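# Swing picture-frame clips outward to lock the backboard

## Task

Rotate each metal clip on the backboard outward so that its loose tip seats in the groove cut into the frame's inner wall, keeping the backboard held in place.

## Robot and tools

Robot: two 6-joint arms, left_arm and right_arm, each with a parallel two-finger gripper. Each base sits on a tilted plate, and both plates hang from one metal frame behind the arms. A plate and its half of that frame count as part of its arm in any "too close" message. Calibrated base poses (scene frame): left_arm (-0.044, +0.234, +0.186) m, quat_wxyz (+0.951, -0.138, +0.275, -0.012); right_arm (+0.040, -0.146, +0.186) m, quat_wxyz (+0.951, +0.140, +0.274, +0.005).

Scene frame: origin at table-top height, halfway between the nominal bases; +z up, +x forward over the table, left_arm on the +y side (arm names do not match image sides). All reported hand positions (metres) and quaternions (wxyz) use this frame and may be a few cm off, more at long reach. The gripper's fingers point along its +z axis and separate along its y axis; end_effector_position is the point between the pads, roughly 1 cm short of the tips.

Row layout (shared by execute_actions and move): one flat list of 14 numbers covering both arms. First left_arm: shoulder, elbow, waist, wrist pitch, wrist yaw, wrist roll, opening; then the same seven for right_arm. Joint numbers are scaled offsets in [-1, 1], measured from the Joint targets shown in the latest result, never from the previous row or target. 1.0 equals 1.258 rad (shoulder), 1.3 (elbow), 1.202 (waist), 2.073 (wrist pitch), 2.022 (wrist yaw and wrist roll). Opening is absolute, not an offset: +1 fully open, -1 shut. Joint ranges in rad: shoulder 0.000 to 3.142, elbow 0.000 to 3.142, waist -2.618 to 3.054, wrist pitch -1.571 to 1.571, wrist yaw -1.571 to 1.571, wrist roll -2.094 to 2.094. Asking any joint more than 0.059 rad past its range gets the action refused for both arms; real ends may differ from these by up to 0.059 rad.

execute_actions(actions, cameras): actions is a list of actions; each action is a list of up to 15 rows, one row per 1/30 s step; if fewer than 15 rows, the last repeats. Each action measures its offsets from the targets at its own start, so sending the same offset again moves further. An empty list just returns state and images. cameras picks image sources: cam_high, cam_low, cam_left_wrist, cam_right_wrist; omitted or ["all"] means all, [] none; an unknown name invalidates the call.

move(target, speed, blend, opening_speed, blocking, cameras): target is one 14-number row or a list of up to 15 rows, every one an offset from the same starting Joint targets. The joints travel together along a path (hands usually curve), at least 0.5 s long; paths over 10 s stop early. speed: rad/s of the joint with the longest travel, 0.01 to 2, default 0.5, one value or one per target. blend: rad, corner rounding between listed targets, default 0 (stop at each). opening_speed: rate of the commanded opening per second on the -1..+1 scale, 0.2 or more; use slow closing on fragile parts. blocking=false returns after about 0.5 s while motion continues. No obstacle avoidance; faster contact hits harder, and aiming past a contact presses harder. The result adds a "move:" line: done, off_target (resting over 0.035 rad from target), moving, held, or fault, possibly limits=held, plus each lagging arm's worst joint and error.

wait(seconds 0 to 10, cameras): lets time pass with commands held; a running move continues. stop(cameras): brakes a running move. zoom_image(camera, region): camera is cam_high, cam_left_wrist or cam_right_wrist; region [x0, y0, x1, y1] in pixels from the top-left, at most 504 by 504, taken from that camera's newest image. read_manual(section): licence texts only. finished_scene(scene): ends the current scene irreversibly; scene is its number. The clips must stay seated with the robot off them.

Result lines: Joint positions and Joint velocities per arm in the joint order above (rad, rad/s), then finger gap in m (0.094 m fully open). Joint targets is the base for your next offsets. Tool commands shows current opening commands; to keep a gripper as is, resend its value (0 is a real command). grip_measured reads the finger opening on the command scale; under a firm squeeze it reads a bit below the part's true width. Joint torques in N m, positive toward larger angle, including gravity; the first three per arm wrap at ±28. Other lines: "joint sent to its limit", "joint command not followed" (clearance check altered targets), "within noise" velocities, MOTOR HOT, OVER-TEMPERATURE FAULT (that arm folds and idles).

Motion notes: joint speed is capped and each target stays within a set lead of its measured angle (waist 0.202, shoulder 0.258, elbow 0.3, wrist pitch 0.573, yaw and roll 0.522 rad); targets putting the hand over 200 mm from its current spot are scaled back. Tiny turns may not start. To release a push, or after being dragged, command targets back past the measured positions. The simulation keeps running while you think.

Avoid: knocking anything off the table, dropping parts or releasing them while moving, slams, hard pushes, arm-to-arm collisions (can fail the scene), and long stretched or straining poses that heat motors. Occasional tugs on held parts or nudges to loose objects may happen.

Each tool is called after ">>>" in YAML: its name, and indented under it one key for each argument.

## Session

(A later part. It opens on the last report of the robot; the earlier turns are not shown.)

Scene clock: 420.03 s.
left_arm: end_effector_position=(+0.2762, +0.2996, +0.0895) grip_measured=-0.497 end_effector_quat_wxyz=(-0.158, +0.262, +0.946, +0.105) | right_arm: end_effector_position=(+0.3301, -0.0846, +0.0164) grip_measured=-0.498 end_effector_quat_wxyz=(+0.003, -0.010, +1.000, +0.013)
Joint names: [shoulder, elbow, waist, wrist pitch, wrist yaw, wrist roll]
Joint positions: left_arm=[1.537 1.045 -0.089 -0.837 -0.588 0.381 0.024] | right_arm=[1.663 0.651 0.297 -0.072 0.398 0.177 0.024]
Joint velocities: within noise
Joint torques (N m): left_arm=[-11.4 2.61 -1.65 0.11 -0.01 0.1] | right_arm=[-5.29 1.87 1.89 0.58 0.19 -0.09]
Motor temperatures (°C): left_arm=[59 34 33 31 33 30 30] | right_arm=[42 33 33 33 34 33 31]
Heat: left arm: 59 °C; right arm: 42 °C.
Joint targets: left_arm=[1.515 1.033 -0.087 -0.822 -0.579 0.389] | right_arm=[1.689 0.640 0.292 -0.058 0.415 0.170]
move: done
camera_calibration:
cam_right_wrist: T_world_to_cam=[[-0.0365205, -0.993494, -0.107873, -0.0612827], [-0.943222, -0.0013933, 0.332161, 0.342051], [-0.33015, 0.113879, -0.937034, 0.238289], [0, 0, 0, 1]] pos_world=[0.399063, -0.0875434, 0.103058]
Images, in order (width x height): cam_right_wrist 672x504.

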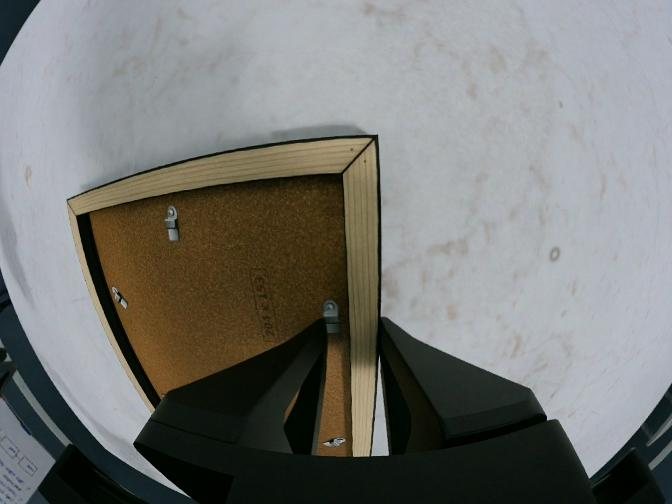

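>>> move:
  target: [0,0,0,0,0,0,-0.5,0.01,0,0,0.006,0,0,-0.56]
  opening_speed: 0.2
  cameras: ["cam_right_wrist"]

>>> zoom_image:
  camera: "cam_right_wrist"
  region: [250, 220, 450, 420]

Scene clock: 432.27 s.
left_arm: end_effector_position=(+0.2762, +0.2996, +0.0895) grip_measured=-0.497 end_effector_quat_wxyz=(-0.158, +0.262, +0.946, +0.105) | right_arm: end_effector_position=(+0.3302, -0.0855, +0.0163) grip_measured=-0.557 end_effector_quat_wxyz=(+0.003, -0.010, +1.000, +0.010)
Joint names: [shoulder, elbow, waist, wrist pitch, wrist yaw, wrist roll]
Joint positions: left_arm=[1.537 1.045 -0.089 -0.837 -0.588 0.381 0.024] | right_arm=[1.663 0.651 0.297 -0.072 0.404 0.177 0.021]
Joint velocities: within noise
Joint torques (N m): left_arm=[-11.38 2.59 -1.62 0.11 -0.01 0.1] | right_arm=[-4.05 1.96 2.07 0.72 0.09 -0.1]
Motor temperatures (°C): left_arm=[59 34 33 31 33 30 30] | right_arm=[43 33 33 33 34 33 31]
Heat: left arm: 59 °C; right arm: 43 °C.
Joint targets: left_arm=[1.515 1.033 -0.087 -0.822 -0.579 0.389] | right_arm=[1.701 0.640 0.292 -0.046 0.415 0.170]
move: off_target (right_arm); right_arm: the shoulder is farthest, 0.038 rad from its target
camera_calibration:
cam_right_wrist: T_world_to_cam=[[-0.0363373, -0.994094, -0.102257, -0.0624716], [-0.943482, 0.000395593, 0.331424, 0.342428], [-0.329426, 0.10852, -0.937924, 0.237657], [0, 0, 0, 1]] pos_world=[0.399095, -0.0880287, 0.103027]
Images, in order (width x height): cam_right_wrist 672x504.

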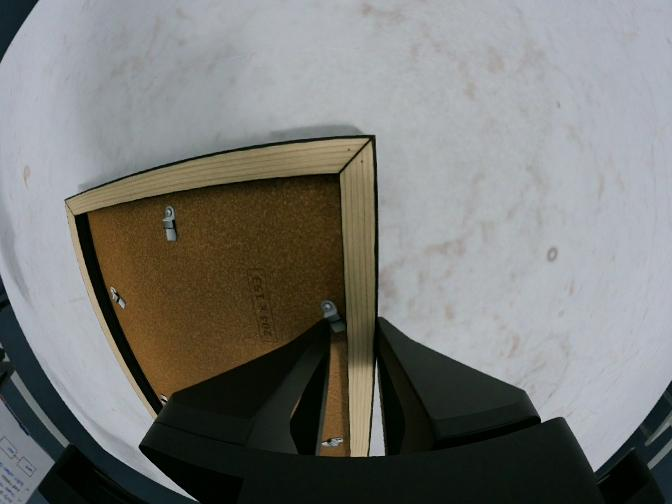

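Scaled by 2.520 from the camera's 672x504 image, which has a finer 960x720 frame.

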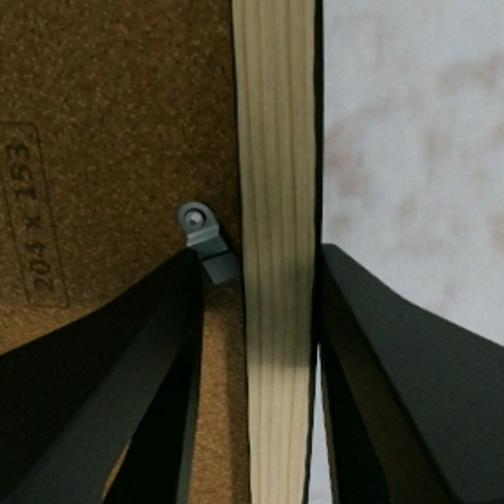

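>>> move:
  target: [0,0,0,0,0,0,-0.5,0,0,0,0,0,0,-0.64]
  opening_speed: 0.2
  cameras: ["cam_right_wrist"]

>>> zoom_image:
  camera: "cam_right_wrist"
  region: [250, 220, 450, 420]

Scene clock: 436.83 s.
left_arm: end_effector_position=(+0.2762, +0.2996, +0.0895) grip_measured=-0.497 end_effector_quat_wxyz=(-0.158, +0.262, +0.946, +0.105) | right_arm: end_effector_position=(+0.3299, -0.0868, +0.0163) grip_measured=-0.636 end_effector_quat_wxyz=(+0.002, -0.011, +1.000, +0.006)
Joint names: [shoulder, elbow, waist, wrist pitch, wrist yaw, wrist roll]
Joint positions: left_arm=[1.537 1.045 -0.089 -0.837 -0.588 0.381 0.024] | right_arm=[1.663 0.651 0.297 -0.074 0.41 0.177 0.017]
Joint velocities: within noise
Joint torques (N m): left_arm=[-11.4 2.62 -1.63 0.11 -0.01 0.1] | right_arm=[-4.19 1.88 2.11 0.73 0.06 -0.1]
Motor temperatures (°C): left_arm=[59 34 33 31 33 30 30] | right_arm=[42 33 33 33 34 33 31]
Heat: left arm: 59 °C; right arm: 42 °C.
Joint targets: left_arm=[1.515 1.033 -0.087 -0.822 -0.579 0.389] | right_arm=[1.701 0.640 0.292 -0.046 0.415 0.170]
move: off_target (right_arm); right_arm: the shoulder is farthest, 0.038 rad from its target
camera_calibration:
cam_right_wrist: T_world_to_cam=[[-0.03553, -0.994831, -0.0951205, -0.0642286], [-0.943253, 0.00193721, 0.332069, 0.342216], [-0.330168, 0.101521, -0.938447, 0.23733], [0, 0, 0, 1]] pos_world=[0.398873, -0.0886536, 0.102972]
Images, in order (width x height): cam_right_wrist 672x504.

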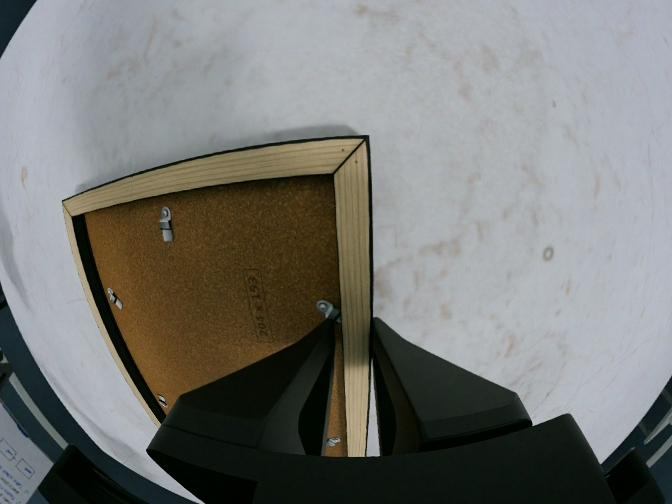

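Scaled by 2.520 from the camera's 672x504 image, which has a finer 960x720 frame.

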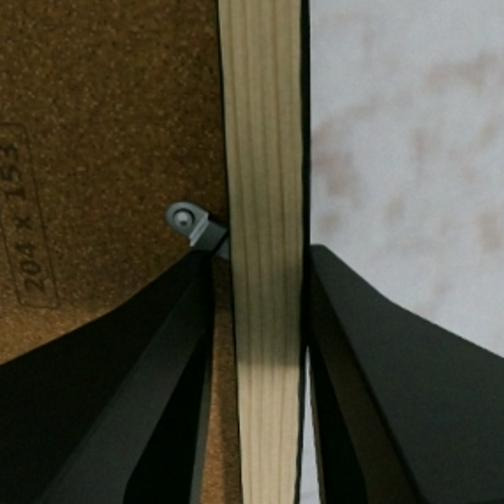

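>>> move:
  target: [0,0,0,0,0,0,-0.5,0,0,0,0,0,0,-0.74]
  opening_speed: 0.2
  cameras: ["cam_right_wrist"]

>>> zoom_image:
  camera: "cam_right_wrist"
  region: [250, 220, 450, 420]

Scene clock: 443.93 s.
left_arm: end_effector_position=(+0.2762, +0.2996, +0.0895) grip_measured=-0.497 end_effector_quat_wxyz=(-0.158, +0.262, +0.946, +0.105) | right_arm: end_effector_position=(+0.3298, -0.0888, +0.0163) grip_measured=-0.732 end_effector_quat_wxyz=(+0.002, -0.011, +1.000, +0.001)
Joint names: [shoulder, elbow, waist, wrist pitch, wrist yaw, wrist roll]
Joint positions: left_arm=[1.537 1.045 -0.089 -0.837 -0.588 0.381 0.024] | right_arm=[1.663 0.651 0.297 -0.076 0.421 0.177 0.013]
Joint velocities: within noise
Joint torques (N m): left_arm=[-11.38 2.61 -1.66 0.11 -0.01 0.1] | right_arm=[-4.05 2.02 2.11 0.79 -0.03 -0.11]
Motor temperatures (°C): left_arm=[59 34 33 31 33 30 30] | right_arm=[42 33 33 33 34 33 31]
Heat: left arm: 59 °C; right arm: 42 °C.
Joint targets: left_arm=[1.515 1.033 -0.087 -0.822 -0.579 0.389] | right_arm=[1.701 0.640 0.292 -0.046 0.415 0.170]
move: off_target (right_arm); right_arm: the shoulder is farthest, 0.038 rad from its target
camera_calibration:
cam_right_wrist: T_world_to_cam=[[-0.0346614, -0.995807, -0.0846545, -0.0666747], [-0.943254, 0.00460503, 0.332041, 0.342311], [-0.330259, 0.0913597, -0.939459, 0.2366], [0, 0, 0, 1]] pos_world=[0.398714, -0.0895873, 0.102971]
Images, in order (width x height): cam_right_wrist 672x504.

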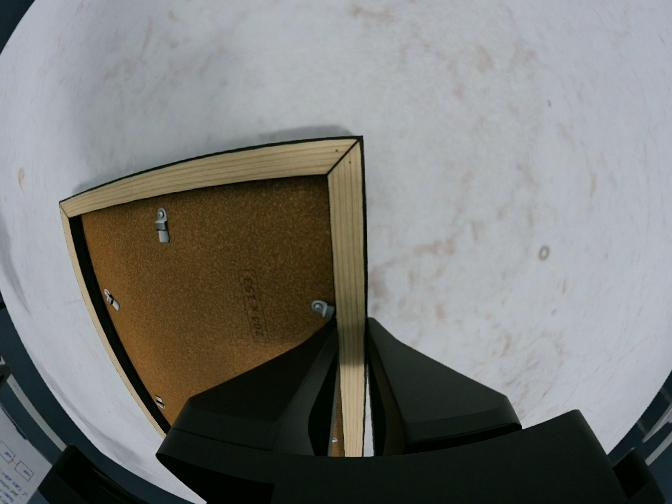

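Scaled by 2.520 from the camera's 672x504 image, which has a finer 960x720 frame.

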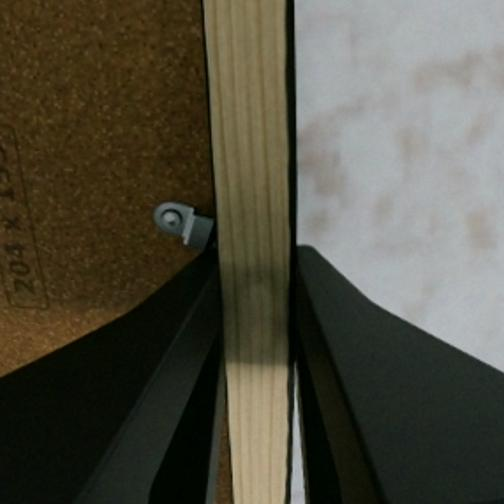

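>>> move:
  target:
    - [0,0,0,0,0,0,-0.5,0,0,0,0,0,0,-0.3]
    - [0,0,0,0,0,0,-0.5,-0.06,0.027,0.01,-0.04,0.006,0,-0.3]
    - [0,0,0,0,0,0,-0.5,-0.006,0.0054,-0.0008,-0.006,0,0,-0.3]
  opening_speed: 0.4
  speed: 0.15
  cameras: ["cam_right_wrist"]

>>> zoom_image:
  camera: "cam_right_wrist"
  region: [250, 220, 450, 420]

Scene clock: 496.13 s.
left_arm: end_effector_position=(+0.2762, +0.2996, +0.0895) grip_measured=-0.497 end_effector_quat_wxyz=(-0.158, +0.262, +0.946, +0.105) | right_arm: end_effector_position=(+0.3312, -0.0890, +0.0167) grip_measured=-0.302 end_effector_quat_wxyz=(+0.001, -0.012, +1.000, +0.000)
Joint names: [shoulder, elbow, waist, wrist pitch, wrist yaw, wrist roll]
Joint positions: left_arm=[1.537 1.045 -0.089 -0.837 -0.588 0.381 0.024] | right_arm=[1.665 0.66 0.297 -0.086 0.423 0.176 0.033]
Joint velocities: within noise
Joint torques (N m): left_arm=[-11.33 2.61 -1.63 0.11 -0.01 0.09] | right_arm=[-4.78 1.92 2.13 0.72 -0.09 -0.12]
Motor temperatures (°C): left_arm=[59 34 33 31 33 30 29] | right_arm=[41 33 33 33 34 33 32]
Heat: left arm: 59 °C; right arm: 41 °C.
Joint targets: left_arm=[1.515 1.033 -0.087 -0.822 -0.579 0.389] | right_arm=[1.694 0.647 0.291 -0.058 0.415 0.171]
move: done
camera_calibration:
cam_right_wrist: T_world_to_cam=[[-0.0322267, -0.996092, -0.082233, -0.0676914], [-0.942596, 0.00292881, 0.333922, 0.343144], [-0.332376, 0.0882737, -0.939007, 0.237875], [0, 0, 0, 1]] pos_world=[0.400328, -0.08943, 0.103217]
Images, in order (width x height): cam_right_wrist 672x504.

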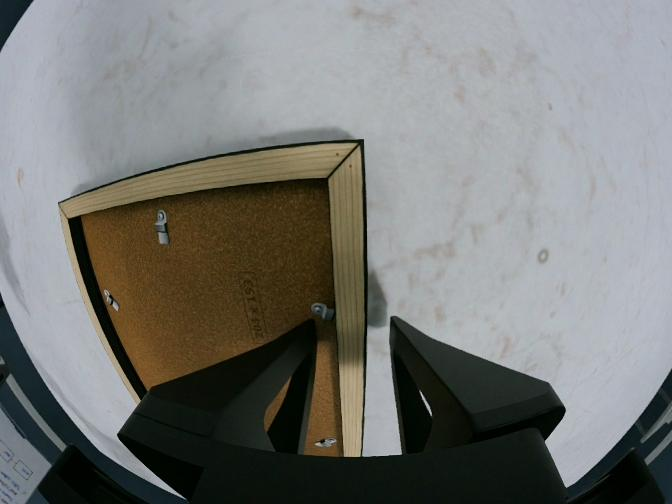

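Scaled by 2.520 from the camera's 672x504 image, which has a finer 960x720 frame.

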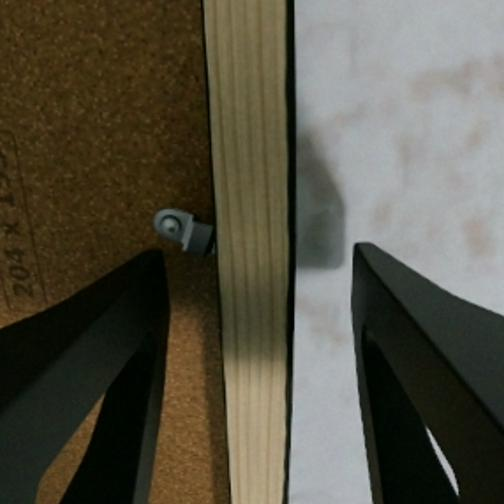

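>>> move:
  target: [0,0,0,0,0,0,-0.5,0,0,0,0,0,0,-0.75]
  opening_speed: 0.25
  cameras: ["cam_right_wrist"]

>>> zoom_image:
  camera: "cam_right_wrist"
  region: [250, 220, 450, 420]

Scene clock: 503.33 s.
left_arm: end_effector_position=(+0.2762, +0.2996, +0.0895) grip_measured=-0.497 end_effector_quat_wxyz=(-0.158, +0.262, +0.946, +0.105) | right_arm: end_effector_position=(+0.3323, -0.0887, +0.0166) grip_measured=-0.748 end_effector_quat_wxyz=(+0.004, -0.011, +1.000, +0.001)
Joint names: [shoulder, elbow, waist, wrist pitch, wrist yaw, wrist roll]
Joint positions: left_arm=[1.537 1.045 -0.089 -0.837 -0.588 0.381 0.024] | right_arm=[1.665 0.66 0.297 -0.081 0.422 0.176 0.012]
Joint velocities: left_arm=[within noise] | right_arm=[-0.007 0.007 -0.007 -0.037 -0.022 0.051 0.007]
Joint torques (N m): left_arm=[-11.37 2.59 -1.62 0.11 -0.02 0.11] | right_arm=[-4.92 1.89 2.06 0.69 -0.11 -0.08]
Motor temperatures (°C): left_arm=[59 34 33 31 33 30 29] | right_arm=[41 33 33 33 34 33 32]
Heat: left arm: 59 °C; right arm: 41 °C.
Joint targets: left_arm=[1.515 1.033 -0.087 -0.822 -0.579 0.389] | right_arm=[1.694 0.647 0.291 -0.059 0.415 0.171]
move: done
camera_calibration:
cam_right_wrist: T_world_to_cam=[[-0.0338876, -0.995919, -0.0836538, -0.0667428], [-0.944034, 0.00441856, 0.329818, 0.344887], [-0.328102, 0.0901488, -0.940331, 0.236913], [0, 0, 0, 1]] pos_world=[0.401055, -0.0893516, 0.103443]
Images, in order (width x height): cam_right_wrist 672x504.

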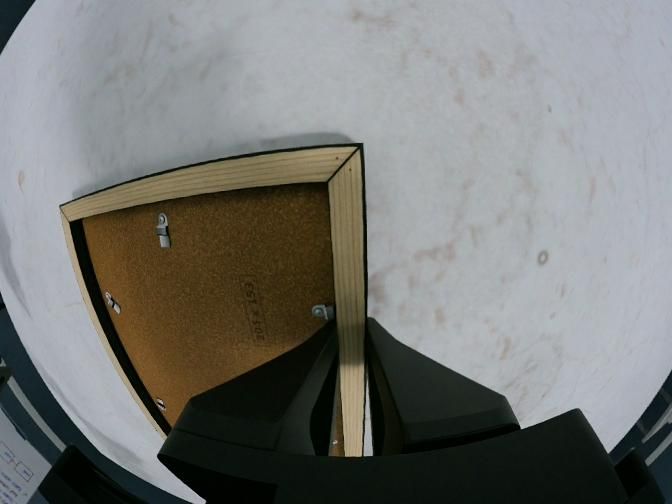

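Scaled by 2.520 from the camera's 672x504 image, which has a finer 960x720 frame.

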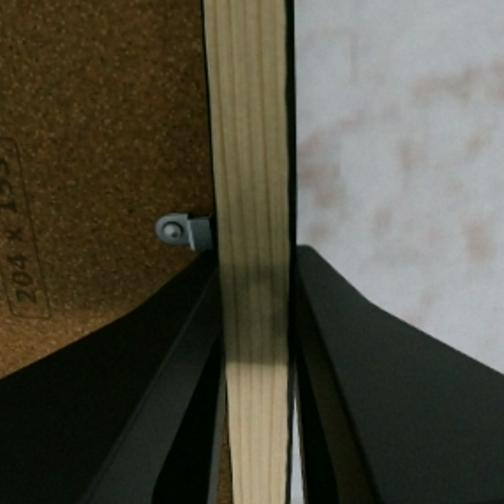

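>>> move:
  target:
    - [0,0,0,0,0,0,-0.5,0,0,0,0,0,0,-0.3]
    - [0,0,0,0,0,0,-0.5,-0.2695,0.0677,0.1073,-0.2272,0.0321,0.0663,-0.3]
    - [0,0,0,0,0,0,-0.5,-0.4118,-0.2515,0.2787,-0.1544,0.0692,0.1711,-0.3]
  opening_speed: 0.5
  speed: 0.35
  blend: [0,0.05,0]
  cameras: ["cam_right_wrist"]

>>> zoom_image:
  camera: "cam_right_wrist"
  region: [250, 220, 450, 420]

Scene clock: 555.43 s.
left_arm: end_effector_position=(+0.2762, +0.2996, +0.0895) grip_measured=-0.497 end_effector_quat_wxyz=(-0.158, +0.262, +0.946, +0.105) | right_arm: end_effector_position=(+0.2264, -0.0923, +0.0897) grip_measured=-0.302 end_effector_quat_wxyz=(-0.003, -0.013, +1.000, -0.001)
Joint names: [shoulder, elbow, waist, wrist pitch, wrist yaw, wrist roll]
Joint positions: left_arm=[1.537 1.045 -0.089 -0.837 -0.588 0.381 0.024] | right_arm=[1.19 0.331 0.612 -0.395 0.544 0.508 0.033]
Joint velocities: within noise
Joint torques (N m): left_arm=[-11.38 2.62 -1.62 0.11 -0.01 0.1] | right_arm=[-4.29 3.17 2.32 0.54 0.1 0.02]
Motor temperatures (°C): left_arm=[60 34 33 31 33 30 29] | right_arm=[41 33 33 33 34 33 32]
Heat: left arm: 60 °C; right arm: 41 °C.
Joint targets: left_arm=[1.515 1.033 -0.087 -0.822 -0.579 0.389] | right_arm=[1.176 0.320 0.626 -0.378 0.555 0.517]
move: done
camera_calibration:
cam_right_wrist: T_world_to_cam=[[-0.0319392, -0.996233, -0.0806242, -0.0685423], [-0.939567, 0.0024158, 0.342358, 0.218432], [-0.340873, 0.0866864, -0.936104, 0.273429], [0, 0, 0, 1]] pos_world=[0.296247, -0.0925144, 0.17565]
Images, in order (width x height): cam_right_wrist 672x504.

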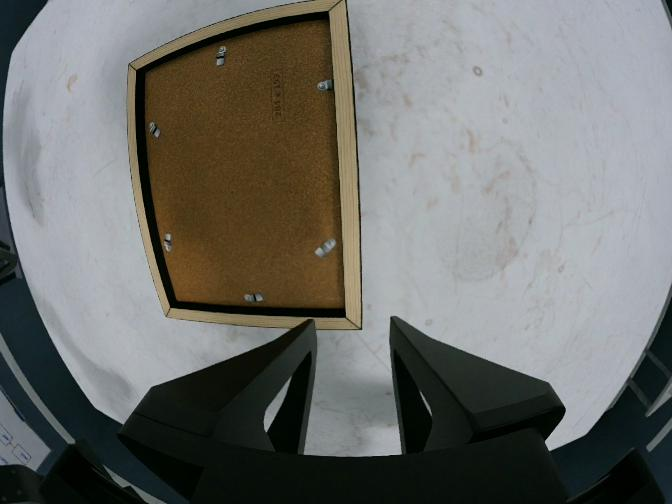

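Scaled by 2.520 from the camera's 672x504 image, which has a finer 960x720 frame.

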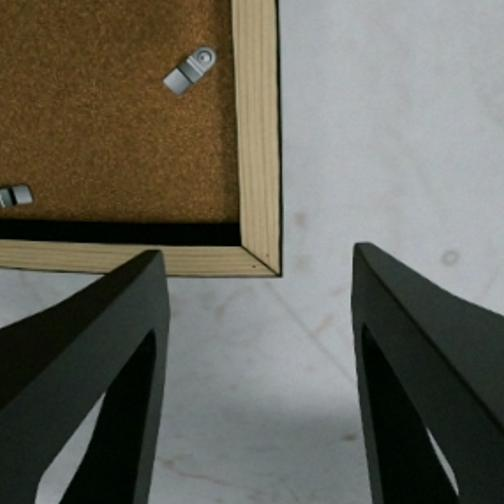

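>>> move:
  target: [0,0,0,0,0,0,-0.5,0.3068,-0.0438,-0.1697,0.2422,-0.0386,-0.1014,0.2]
  speed: 0.25
  cameras: ["cam_right_wrist"]

>>> zoom_image:
  camera: "cam_right_wrist"
  region: [250, 220, 450, 420]

Scene clock: 587.80 s.
left_arm: end_effector_position=(+0.2762, +0.2996, +0.0895) grip_measured=-0.497 end_effector_quat_wxyz=(-0.158, +0.262, +0.946, +0.105) | right_arm: end_effector_position=(+0.2259, -0.0916, +0.0287) grip_measured=+0.198 end_effector_quat_wxyz=(-0.006, -0.012, +1.000, -0.004)
Joint names: [shoulder, elbow, waist, wrist pitch, wrist yaw, wrist roll]
Joint positions: left_arm=[1.537 1.045 -0.089 -0.837 -0.588 0.381 0.024] | right_arm=[1.547 0.272 0.43 0.106 0.483 0.32 0.056]
Joint velocities: within noise
Joint torques (N m): left_arm=[-11.37 2.61 -1.63 0.11 -0.02 0.09] | right_arm=[-3.22 1.2 1.28 0.58 -0.03 -0.13]
Motor temperatures (°C): left_arm=[60 33 33 31 33 30 29] | right_arm=[40 33 33 32 34 33 32]
Heat: left arm: 60 °C; right arm: 40 °C.
Joint targets: left_arm=[1.515 1.033 -0.087 -0.822 -0.579 0.389] | right_arm=[1.561 0.263 0.422 0.124 0.477 0.311]
move: done
camera_calibration:
cam_right_wrist: T_world_to_cam=[[-0.0346816, -0.996648, -0.074093, -0.0724317], [-0.93729, 0.00670888, 0.348485, 0.238591], [-0.34682, 0.0815327, -0.934381, 0.216969], [0, 0, 0, 1]] pos_world=[0.296366, -0.0914797, 0.114219]
Images, in order (width x height): cam_right_wrist 672x504.

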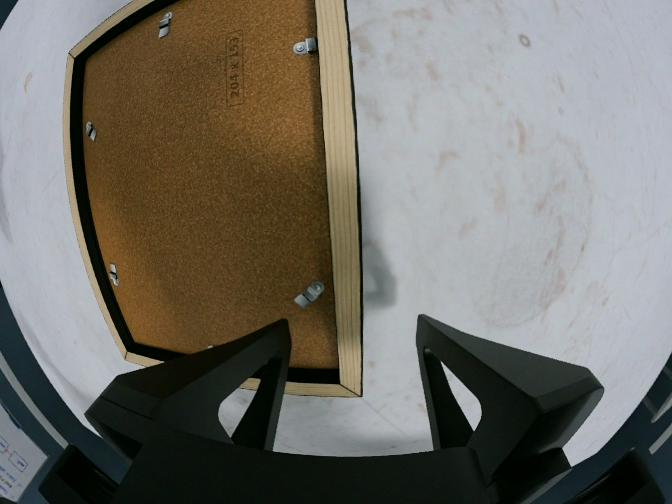

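Scaled by 2.520 from the camera's 672x504 image, which has a finer 960x720 frame.

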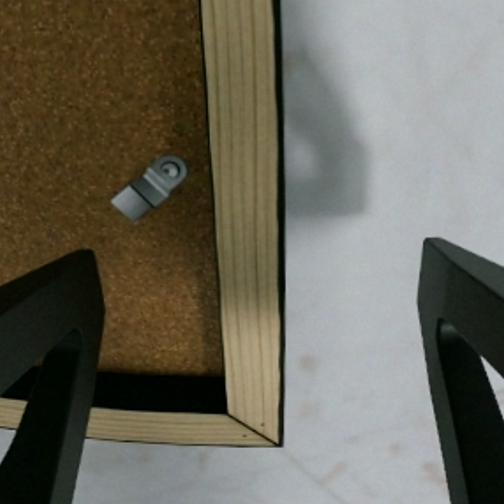

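>>> move:
  target: [0,0,0,0,0,0,-0.5,0.0548,0.0015,-0.025,0.0463,-0.0064,-0.0168,0.2]
  speed: 0.12
  cameras: ["cam_right_wrist"]

>>> zoom_image:
  camera: "cam_right_wrist"
  region: [250, 220, 450, 420]

Scene clock: 618.07 s.
left_arm: end_effector_position=(+0.2762, +0.2996, +0.0895) grip_measured=-0.497 end_effector_quat_wxyz=(-0.158, +0.262, +0.946, +0.105) | right_arm: end_effector_position=(+0.2294, -0.0908, +0.0185) grip_measured=+0.198 end_effector_quat_wxyz=(+0.000, -0.010, +1.000, -0.001)
Joint names: [shoulder, elbow, waist, wrist pitch, wrist yaw, wrist roll]
Joint positions: left_arm=[1.537 1.045 -0.089 -0.837 -0.588 0.381 0.024] | right_arm=[1.614 0.272 0.4 0.202 0.47 0.286 0.056]
Joint velocities: within noise
Joint torques (N m): left_arm=[-11.34 2.58 -1.63 0.12 -0.01 0.1] | right_arm=[-3.64 0.77 1.18 0.66 -0.07 -0.12]
Motor temperatures (°C): left_arm=[61 33 33 31 33 30 29] | right_arm=[39 32 33 32 34 33 32]
Heat: left arm: 61 °C; right arm: 39 °C.
Joint targets: left_arm=[1.515 1.033 -0.087 -0.822 -0.579 0.389] | right_arm=[1.630 0.265 0.392 0.220 0.464 0.278]
move: done
camera_calibration:
cam_right_wrist: T_world_to_cam=[[-0.0370776, -0.996145, -0.0795009, -0.0715873], [-0.941374, 0.00812211, 0.337268, 0.246666], [-0.335322, 0.0873451, -0.938046, 0.206499], [0, 0, 0, 1]] pos_world=[0.298794, -0.0913515, 0.104822]
Images, in order (width x height): cam_right_wrist 672x504.

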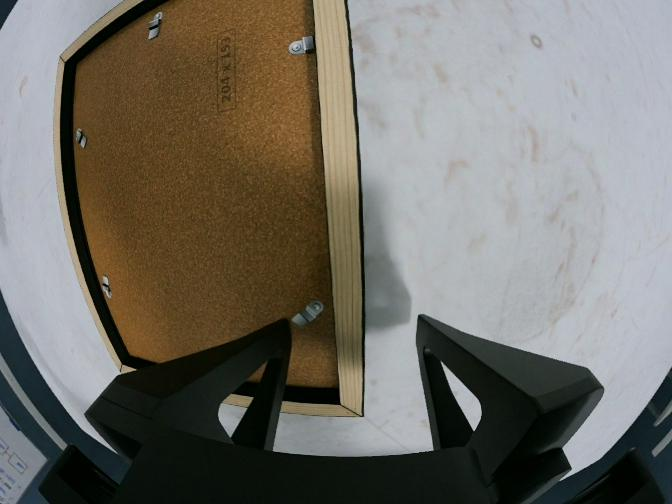

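Scaled by 2.520 from the camera's 672x504 image, which has a finer 960x720 frame.

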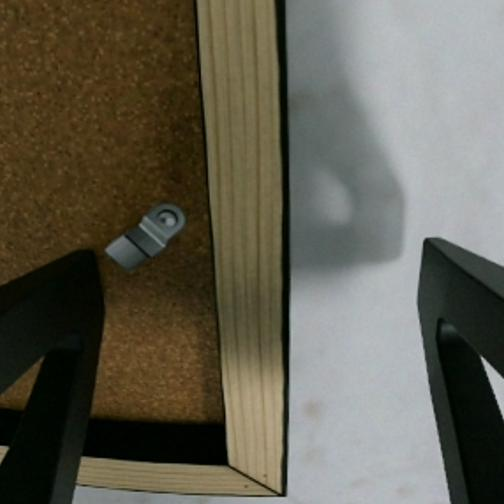

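>>> move:
  target:
    - [-0.12,0,0,0,0,0,-0.5,-0.04,0,0.0166,-0.024,0.006,0,0.35]
    - [-0.24,0,0,0,0,0,-0.5,0.0175,0,0.0025,0.0096,-0.0005,-0.001,0.35]
  speed: 0.15
  cameras: ["cam_right_wrist"]

>>> zoom_image:
  camera: "cam_right_wrist"
  region: [250, 220, 450, 420]

Scene clock: 642.23 s.
left_arm: end_effector_position=(+0.3144, +0.3236, +0.1650) grip_measured=-0.497 end_effector_quat_wxyz=(-0.022, +0.199, +0.971, +0.131) | right_arm: end_effector_position=(+0.2287, -0.0893, +0.0163) grip_measured=+0.348 end_effector_quat_wxyz=(+0.000, -0.011, +1.000, +0.000)
Joint names: [shoulder, elbow, waist, wrist pitch, wrist yaw, wrist roll]
Joint positions: left_arm=[1.231 1.045 -0.089 -0.833 -0.587 0.381 0.024] | right_arm=[1.633 0.272 0.4 0.222 0.467 0.283 0.063]
Joint velocities: within noise
Joint torques (N m): left_arm=[-9.62 4.23 -0.98 0.65 -0.04 0.09] | right_arm=[-3.17 0.57 1.43 0.64 -0.04 -0.08]
Motor temperatures (°C): left_arm=[60 33 33 31 33 30 29] | right_arm=[39 32 33 32 34 33 32]
Heat: left arm: 60 °C; right arm: 39 °C.
Joint targets: left_arm=[1.213 1.033 -0.087 -0.822 -0.579 0.389] | right_arm=[1.652 0.265 0.395 0.239 0.463 0.276]
move: done
camera_calibration:
cam_right_wrist: T_world_to_cam=[[-0.0347762, -0.996006, -0.0822377, -0.0707972], [-0.941336, 0.00500625, 0.337435, 0.246497], [-0.335675, 0.0891479, -0.93775, 0.204316], [0, 0, 0, 1]] pos_world=[0.298158, -0.0899628, 0.102598]
Images, in order (width x height): cam_right_wrist 672x504.

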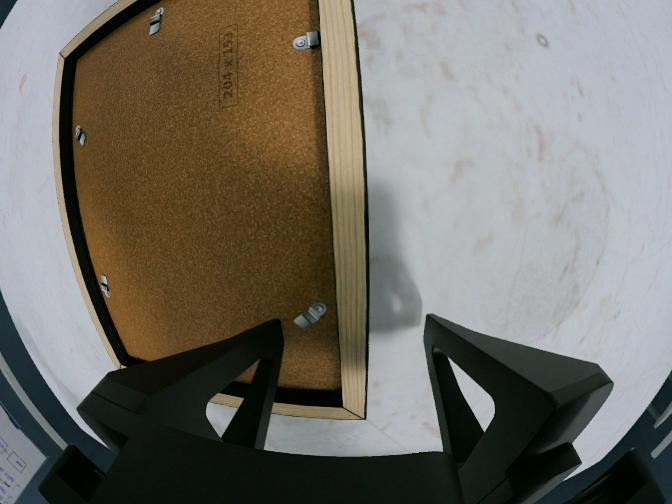

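Scaled by 2.520 from the camera's 672x504 image, which has a finer 960x720 frame.

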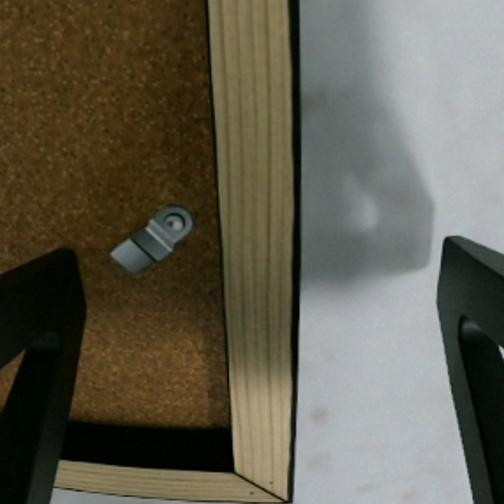

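>>> move:
  target: [0,0,0,0,0,0,-0.5,0.004,0,0,0.002,0,0,-0.3]
  opening_speed: 0.35
  cameras: ["cam_right_wrist"]

>>> zoom_image:
  camera: "cam_right_wrist"
  region: [250, 220, 450, 420]

Scene clock: 653.00 s.
left_arm: end_effector_position=(+0.3144, +0.3236, +0.1650) grip_measured=-0.497 end_effector_quat_wxyz=(-0.022, +0.199, +0.971, +0.131) | right_arm: end_effector_position=(+0.2293, -0.0834, +0.0159) grip_measured=-0.298 end_effector_quat_wxyz=(+0.000, -0.009, +1.000, +0.016)
Joint names: [shoulder, elbow, waist, wrist pitch, wrist yaw, wrist roll]
Joint positions: left_arm=[1.231 1.045 -0.089 -0.833 -0.587 0.382 0.024] | right_arm=[1.638 0.272 0.4 0.237 0.438 0.283 0.033]
Joint velocities: within noise
Joint torques (N m): left_arm=[-9.66 4.25 -0.96 0.65 -0.03 0.09] | right_arm=[-3.28 0.57 1.54 0.54 0.2 -0.11]
Motor temperatures (°C): left_arm=[59 34 33 31 33 30 29] | right_arm=[39 32 33 32 34 33 32]
Heat: left arm: 59 °C; right arm: 39 °C.
Joint targets: left_arm=[1.213 1.033 -0.087 -0.822 -0.579 0.389] | right_arm=[1.657 0.265 0.395 0.244 0.463 0.275]
move: done
camera_calibration:
cam_right_wrist: T_world_to_cam=[[-0.0389045, -0.992849, -0.112864, -0.0632228], [-0.941327, -0.00147957, 0.337493, 0.246574], [-0.335247, 0.119372, -0.934537, 0.205971], [0, 0, 0, 1]] pos_world=[0.298698, -0.086993, 0.102135]
Images, in order (width x height): cam_right_wrist 672x504.

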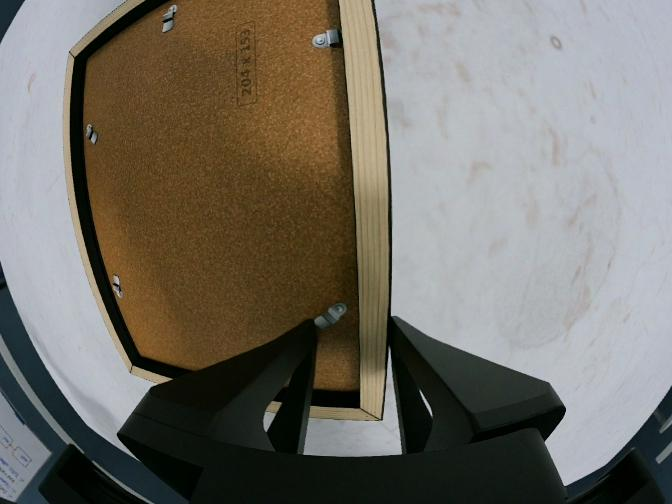

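Scaled by 2.520 from the camera's 672x504 image, which has a finer 960x720 frame.

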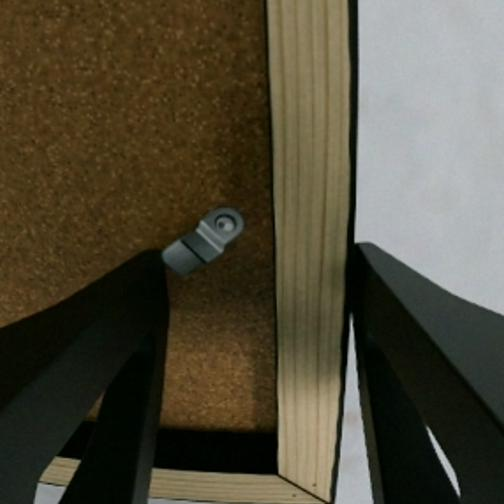

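>>> move:
  target: [0,0,0,0,0,0,-0.5,0,0,0,0,0,0,-0.4]
  opening_speed: 0.25
  cameras: ["cam_right_wrist"]

>>> zoom_image:
  camera: "cam_right_wrist"
  region: [250, 220, 450, 420]

Scene clock: 661.00 s.
left_arm: end_effector_position=(+0.3144, +0.3236, +0.1650) grip_measured=-0.497 end_effector_quat_wxyz=(-0.022, +0.199, +0.971, +0.131) | right_arm: end_effector_position=(+0.2293, -0.0846, +0.0159) grip_measured=-0.395 end_effector_quat_wxyz=(+0.000, -0.012, +1.000, +0.012)
Joint names: [shoulder, elbow, waist, wrist pitch, wrist yaw, wrist roll]
Joint positions: left_arm=[1.231 1.045 -0.089 -0.833 -0.587 0.382 0.024] | right_arm=[1.638 0.272 0.4 0.235 0.444 0.277 0.028]
Joint velocities: within noise
Joint torques (N m): left_arm=[-9.63 4.23 -0.98 0.64 -0.03 0.09] | right_arm=[-3.3 0.5 1.51 0.58 0.16 -0.05]
Motor temperatures (°C): left_arm=[58 34 33 31 33 30 29] | right_arm=[38 32 33 32 34 33 32]
Heat: left arm: 58 °C; right arm: 38 °C.
Joint targets: left_arm=[1.213 1.033 -0.087 -0.822 -0.579 0.389] | right_arm=[1.657 0.265 0.395 0.243 0.463 0.275]
move: done
camera_calibration:
cam_right_wrist: T_world_to_cam=[[-0.0328829, -0.993786, -0.106337, -0.0659896], [-0.941569, -0.00488142, 0.336785, 0.246368], [-0.335211, 0.111198, -0.935558, 0.205403], [0, 0, 0, 1]] pos_world=[0.298656, -0.0872173, 0.102176]
Images, in order (width x height): cam_right_wrist 672x504.

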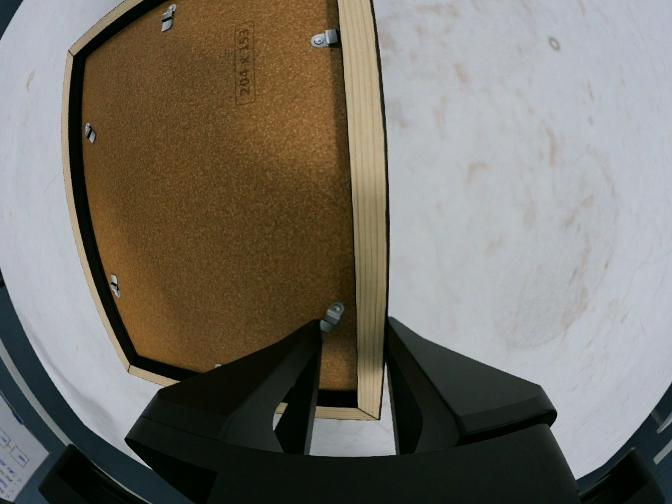

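Scaled by 2.520 from the camera's 672x504 image, which has a finer 960x720 frame.

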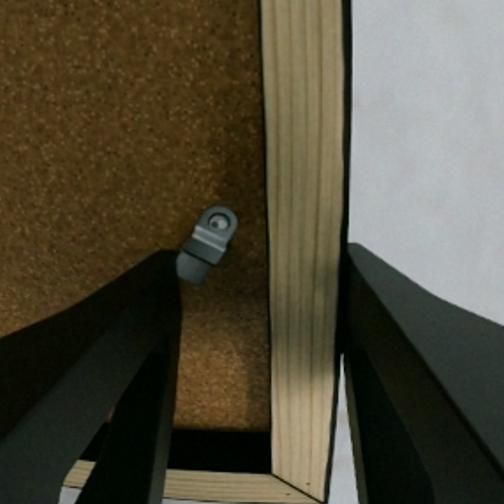

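Turning well. Continue.

>>> move:
  target: [0,0,0,0,0,0,-0.5,0,0,0,0,0,0,-0.58]
  opening_speed: 0.2
  cameras: ["cam_right_wrist"]

>>> zoom_image:
  camera: "cam_right_wrist"
  region: [250, 220, 450, 420]

Scene clock: 667.10 s.
left_arm: end_effector_position=(+0.3144, +0.3236, +0.1650) grip_measured=-0.497 end_effector_quat_wxyz=(-0.022, +0.199, +0.971, +0.131) | right_arm: end_effector_position=(+0.2289, -0.0882, +0.0162) grip_measured=-0.575 end_effector_quat_wxyz=(+0.002, -0.013, +1.000, +0.004)
Joint names: [shoulder, elbow, waist, wrist pitch, wrist yaw, wrist roll]
Joint positions: left_arm=[1.231 1.045 -0.089 -0.833 -0.587 0.382 0.024] | right_arm=[1.634 0.268 0.4 0.233 0.462 0.277 0.02]
Joint velocities: within noise
Joint torques (N m): left_arm=[-9.65 4.21 -0.98 0.66 -0.02 0.09] | right_arm=[-2.93 0.98 1.5 0.52 0.03 -0.04]
Motor temperatures (°C): left_arm=[58 34 33 31 33 30 29] | right_arm=[38 32 33 32 34 33 32]
Heat: left arm: 58 °C; right arm: 38 °C.
Joint targets: left_arm=[1.213 1.033 -0.087 -0.822 -0.579 0.389] | right_arm=[1.657 0.265 0.395 0.244 0.463 0.275]
move: done
camera_calibration:
cam_right_wrist: T_world_to_cam=[[-0.0312612, -0.995526, -0.0891681, -0.0703431], [-0.942666, -0.00029106, 0.333737, 0.246599], [-0.33227, 0.0944888, -0.93844, 0.203893], [0, 0, 0, 1]] pos_world=[0.298009, -0.0892222, 0.10277]
Images, in order (width x height): cam_right_wrist 672x504.

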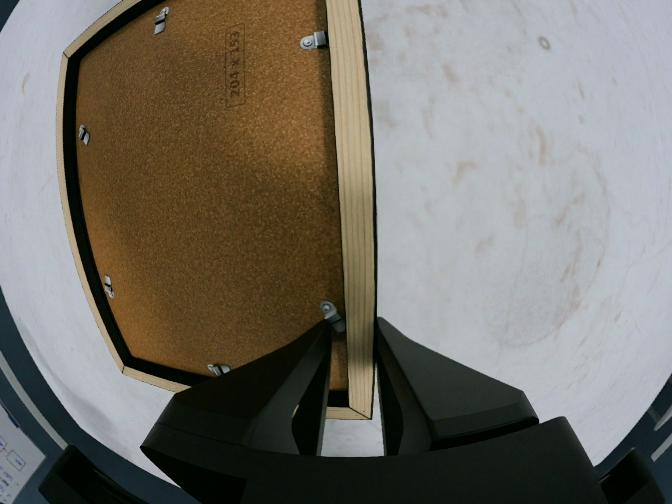

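Scaled by 2.520 from the camera's 672x504 image, which has a finer 960x720 frame.

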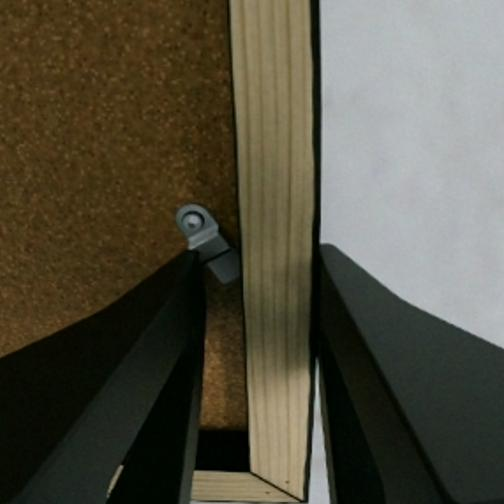

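>>> move:
  target: [0,0,0,0,0,0,-0.5,0,0,0,0,0,0,-0.74]
  opening_speed: 0.2
  cameras: ["cam_right_wrist"]

>>> zoom_image:
  camera: "cam_right_wrist"
  region: [250, 220, 450, 420]

Scene clock: 673.90 s.
left_arm: end_effector_position=(+0.3144, +0.3236, +0.1650) grip_measured=-0.497 end_effector_quat_wxyz=(-0.022, +0.199, +0.971, +0.131) | right_arm: end_effector_position=(+0.2289, -0.0916, +0.0165) grip_measured=-0.732 end_effector_quat_wxyz=(+0.002, -0.014, +1.000, -0.005)
Joint names: [shoulder, elbow, waist, wrist pitch, wrist yaw, wrist roll]
Joint positions: left_arm=[1.231 1.045 -0.089 -0.833 -0.587 0.382 0.024] | right_arm=[1.632 0.268 0.4 0.226 0.479 0.277 0.013]
Joint velocities: within noise
Joint torques (N m): left_arm=[-9.65 4.21 -0.95 0.65 -0.02 0.1] | right_arm=[-2.36 0.95 1.58 0.62 -0.15 -0.07]
Motor temperatures (°C): left_arm=[57 34 33 31 33 30 29] | right_arm=[38 32 33 32 34 33 32]
Heat: left arm: 57 °C; right arm: 38 °C.
Joint targets: left_arm=[1.213 1.033 -0.087 -0.822 -0.579 0.389] | right_arm=[1.657 0.265 0.395 0.243 0.463 0.275]
move: done
camera_calibration:
cam_right_wrist: T_world_to_cam=[[-0.0291479, -0.997029, -0.0713032, -0.0746309], [-0.943121, 0.00379804, 0.332428, 0.247025], [-0.33117, 0.0769371, -0.940429, 0.202647], [0, 0, 0, 1]] pos_world=[0.29791, -0.0909385, 0.103136]
Images, in order (width x height): cam_right_wrist 672x504.

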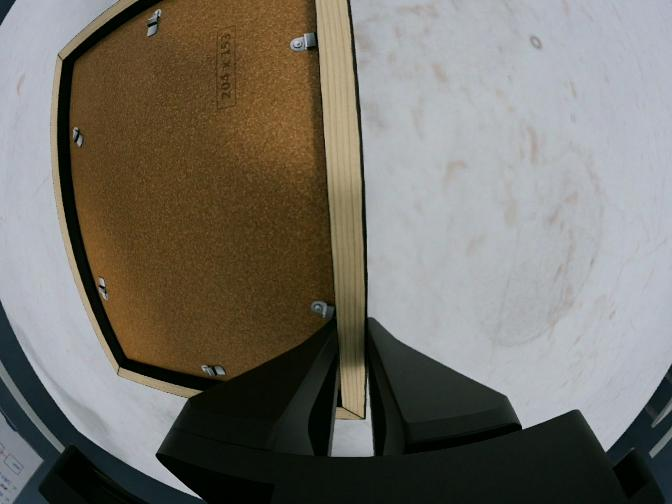

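Scaled by 2.520 from the camera's 672x504 image, which has a finer 960x720 frame.

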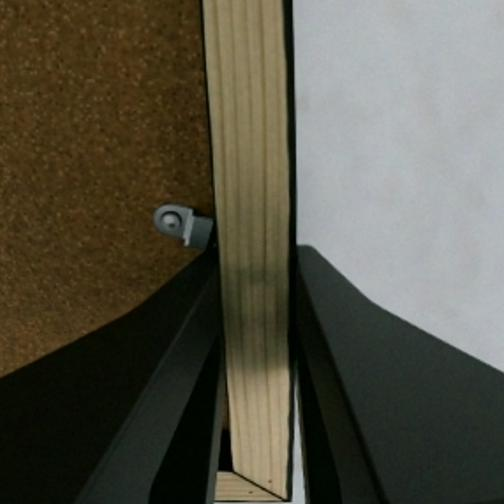

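>>> move:
  target:
    - [0,0,0,0,0,0,-0.5,0,0,0,0,0,0,-0.3]
    - [0,0,0,0,0,0,-0.5,-0.05,0.027,0.01,-0.04,0.004,0,-0.3]
    - [0,0,0,0,0,0,-0.5,-0.002,0.0027,-0.0016,-0.003,-0.001,0,-0.3]
  opening_speed: 0.4
  speed: 0.15
  cameras: ["cam_right_wrist"]

>>> zoom_image:
  camera: "cam_right_wrist"
  region: [250, 220, 450, 420]

Scene clock: 692.33 s.
left_arm: end_effector_position=(+0.3144, +0.3236, +0.1650) grip_measured=-0.497 end_effector_quat_wxyz=(-0.022, +0.199, +0.971, +0.131) | right_arm: end_effector_position=(+0.2306, -0.0892, +0.0165) grip_measured=-0.302 end_effector_quat_wxyz=(+0.001, -0.014, +1.000, +0.000)
Joint names: [shoulder, elbow, waist, wrist pitch, wrist yaw, wrist roll]
Joint positions: left_arm=[1.231 1.045 -0.089 -0.833 -0.587 0.382 0.024] | right_arm=[1.632 0.277 0.4 0.218 0.469 0.277 0.033]
Joint velocities: within noise
Joint torques (N m): left_arm=[-9.66 4.18 -0.99 0.65 -0.03 0.1] | right_arm=[-2.78 0.61 1.4 0.6 -0.07 -0.06]
Motor temperatures (°C): left_arm=[57 34 33 31 33 30 29] | right_arm=[38 32 33 32 34 33 32]
Heat: left arm: 57 °C; right arm: 38 °C.
Joint targets: left_arm=[1.213 1.033 -0.087 -0.822 -0.579 0.389] | right_arm=[1.655 0.269 0.393 0.237 0.461 0.275]
move: done
camera_calibration:
cam_right_wrist: T_world_to_cam=[[-0.029899, -0.996256, -0.0811168, -0.0717598], [-0.942197, 0.000995606, 0.335058, 0.248055], [-0.333723, 0.0864459, -0.938699, 0.20444], [0, 0, 0, 1]] pos_world=[0.299798, -0.089411, 0.102974]
Images, in order (width x height): cam_right_wrist 672x504.

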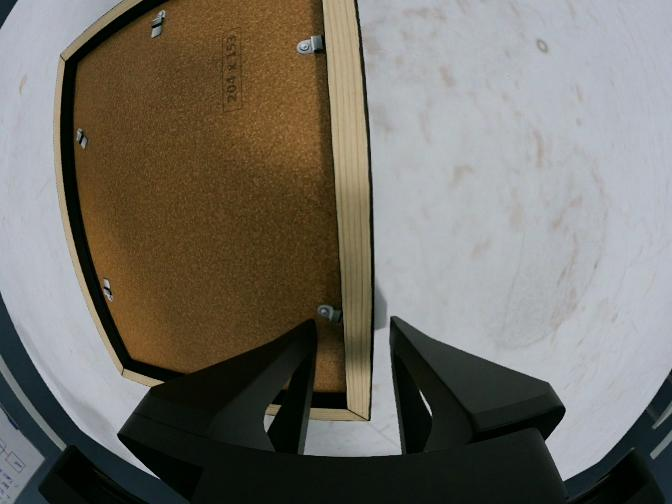

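Scaled by 2.520 from the camera's 672x504 image, which has a finer 960x720 frame.

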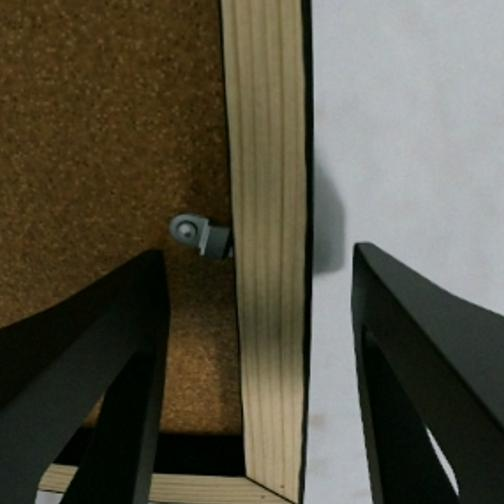

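>>> move:
  target: [0,0,0,0,0,0,-0.5,0,0,0,0,0,0,-0.75]
  opening_speed: 0.25
  cameras: ["cam_right_wrist"]

>>> zoom_image:
  camera: "cam_right_wrist"
  region: [250, 220, 450, 420]

Scene clock: 703.07 s.
left_arm: end_effector_position=(+0.3144, +0.3236, +0.1650) grip_measured=-0.497 end_effector_quat_wxyz=(-0.022, +0.199, +0.971, +0.131) | right_arm: end_effector_position=(+0.2307, -0.0916, +0.0165) grip_measured=-0.747 end_effector_quat_wxyz=(+0.003, -0.013, +1.000, -0.007)
Joint names: [shoulder, elbow, waist, wrist pitch, wrist yaw, wrist roll]
Joint positions: left_arm=[1.231 1.045 -0.089 -0.833 -0.587 0.382 0.024] | right_arm=[1.632 0.274 0.4 0.222 0.482 0.277 0.012]
Joint velocities: within noise
Joint torques (N m): left_arm=[-9.63 4.22 -0.98 0.65 -0.03 0.09] | right_arm=[-2.91 0.62 1.43 0.62 -0.22 -0.05]
Motor temperatures (°C): left_arm=[57 34 33 31 33 30 29] | right_arm=[38 32 33 32 34 33 32]
Heat: left arm: 57 °C; right arm: 38 °C.
Joint targets: left_arm=[1.213 1.033 -0.087 -0.822 -0.579 0.389] | right_arm=[1.655 0.269 0.393 0.237 0.461 0.275]
move: done
camera_calibration:
cam_right_wrist: T_world_to_cam=[[-0.0299216, -0.997159, -0.0691241, -0.0743993], [-0.943707, 0.00539052, 0.330739, 0.248995], [-0.329427, 0.0751291, -0.941187, 0.202703], [0, 0, 0, 1]] pos_world=[0.299528, -0.090759, 0.103286]
Images, in order (width x height): cam_right_wrist 672x504.

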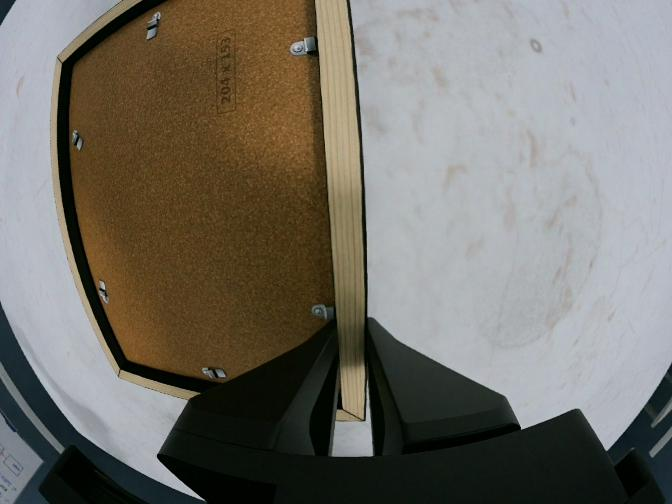

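Scaled by 2.520 from the camera's 672x504 image, which has a finer 960x720 frame.

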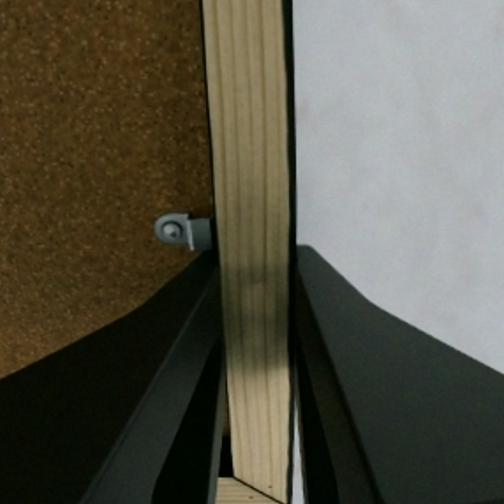

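>>> move:
  target:
    - [0,0,0,0,0,0,-0.5,0,0,0,0,0,0,-0.3]
    - [0,0,0,0,0,0,-0.5,-0.3808,0.0392,0.1938,-0.3121,0.0465,0.1197,-0.3]
    - [0,0,0,0,0,0,-0.5,0.2266,0.493,0.5266,-0.3579,0.0841,0.3511,-0.1]
  opening_speed: 0.5
  speed: 0.4
  blend: [0,0.05,0]
  cameras: ["cam_right_wrist"]

>>> zoom_image:
  camera: "cam_right_wrist"
  region: [250, 220, 450, 420]

Scene clock: 757.57 s.
left_arm: end_effector_position=(+0.3144, +0.3236, +0.1650) grip_measured=-0.497 end_effector_quat_wxyz=(-0.022, +0.199, +0.971, +0.131) | right_arm: end_effector_position=(+0.2485, +0.0739, +0.0881) grip_measured=-0.102 end_effector_quat_wxyz=(-0.004, -0.011, +1.000, -0.001)
Joint names: [shoulder, elbow, waist, wrist pitch, wrist yaw, wrist roll]
Joint positions: left_arm=[1.231 1.045 -0.089 -0.833 -0.587 0.382 0.024] | right_arm=[1.924 0.892 1.006 -0.484 0.618 0.977 0.042]
Joint velocities: within noise
Joint torques (N m): left_arm=[-9.65 4.22 -1.01 0.66 -0.03 0.1] | right_arm=[-5.6 5.71 5.74 0.22 0.14 0.07]
Motor temperatures (°C): left_arm=[57 34 32 31 33 30 29] | right_arm=[37 32 33 32 34 33 32]
Heat: left arm: 57 °C; right arm: 37 °C.
Joint targets: left_arm=[1.213 1.033 -0.087 -0.822 -0.579 0.389] | right_arm=[1.940 0.910 1.026 -0.504 0.631 0.985]
move: done
camera_calibration:
cam_right_wrist: T_world_to_cam=[[-0.0353711, -0.996232, -0.0791887, 0.0983073], [-0.939155, 0.00604523, 0.34344, 0.238907], [-0.341667, 0.0865183, -0.93583, 0.265201], [0, 0, 0, 1]] pos_world=[0.318458, 0.0735478, 0.173918]
Images, in order (width x height): cam_right_wrist 672x504.

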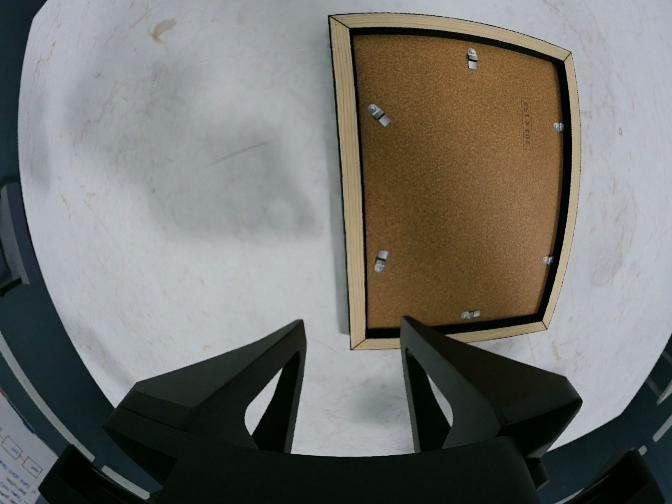

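Scaled by 2.520 from the camera's 672x504 image, which has a finer 960x720 frame.

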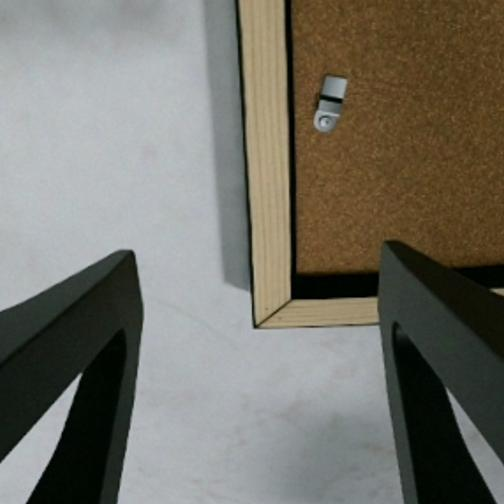

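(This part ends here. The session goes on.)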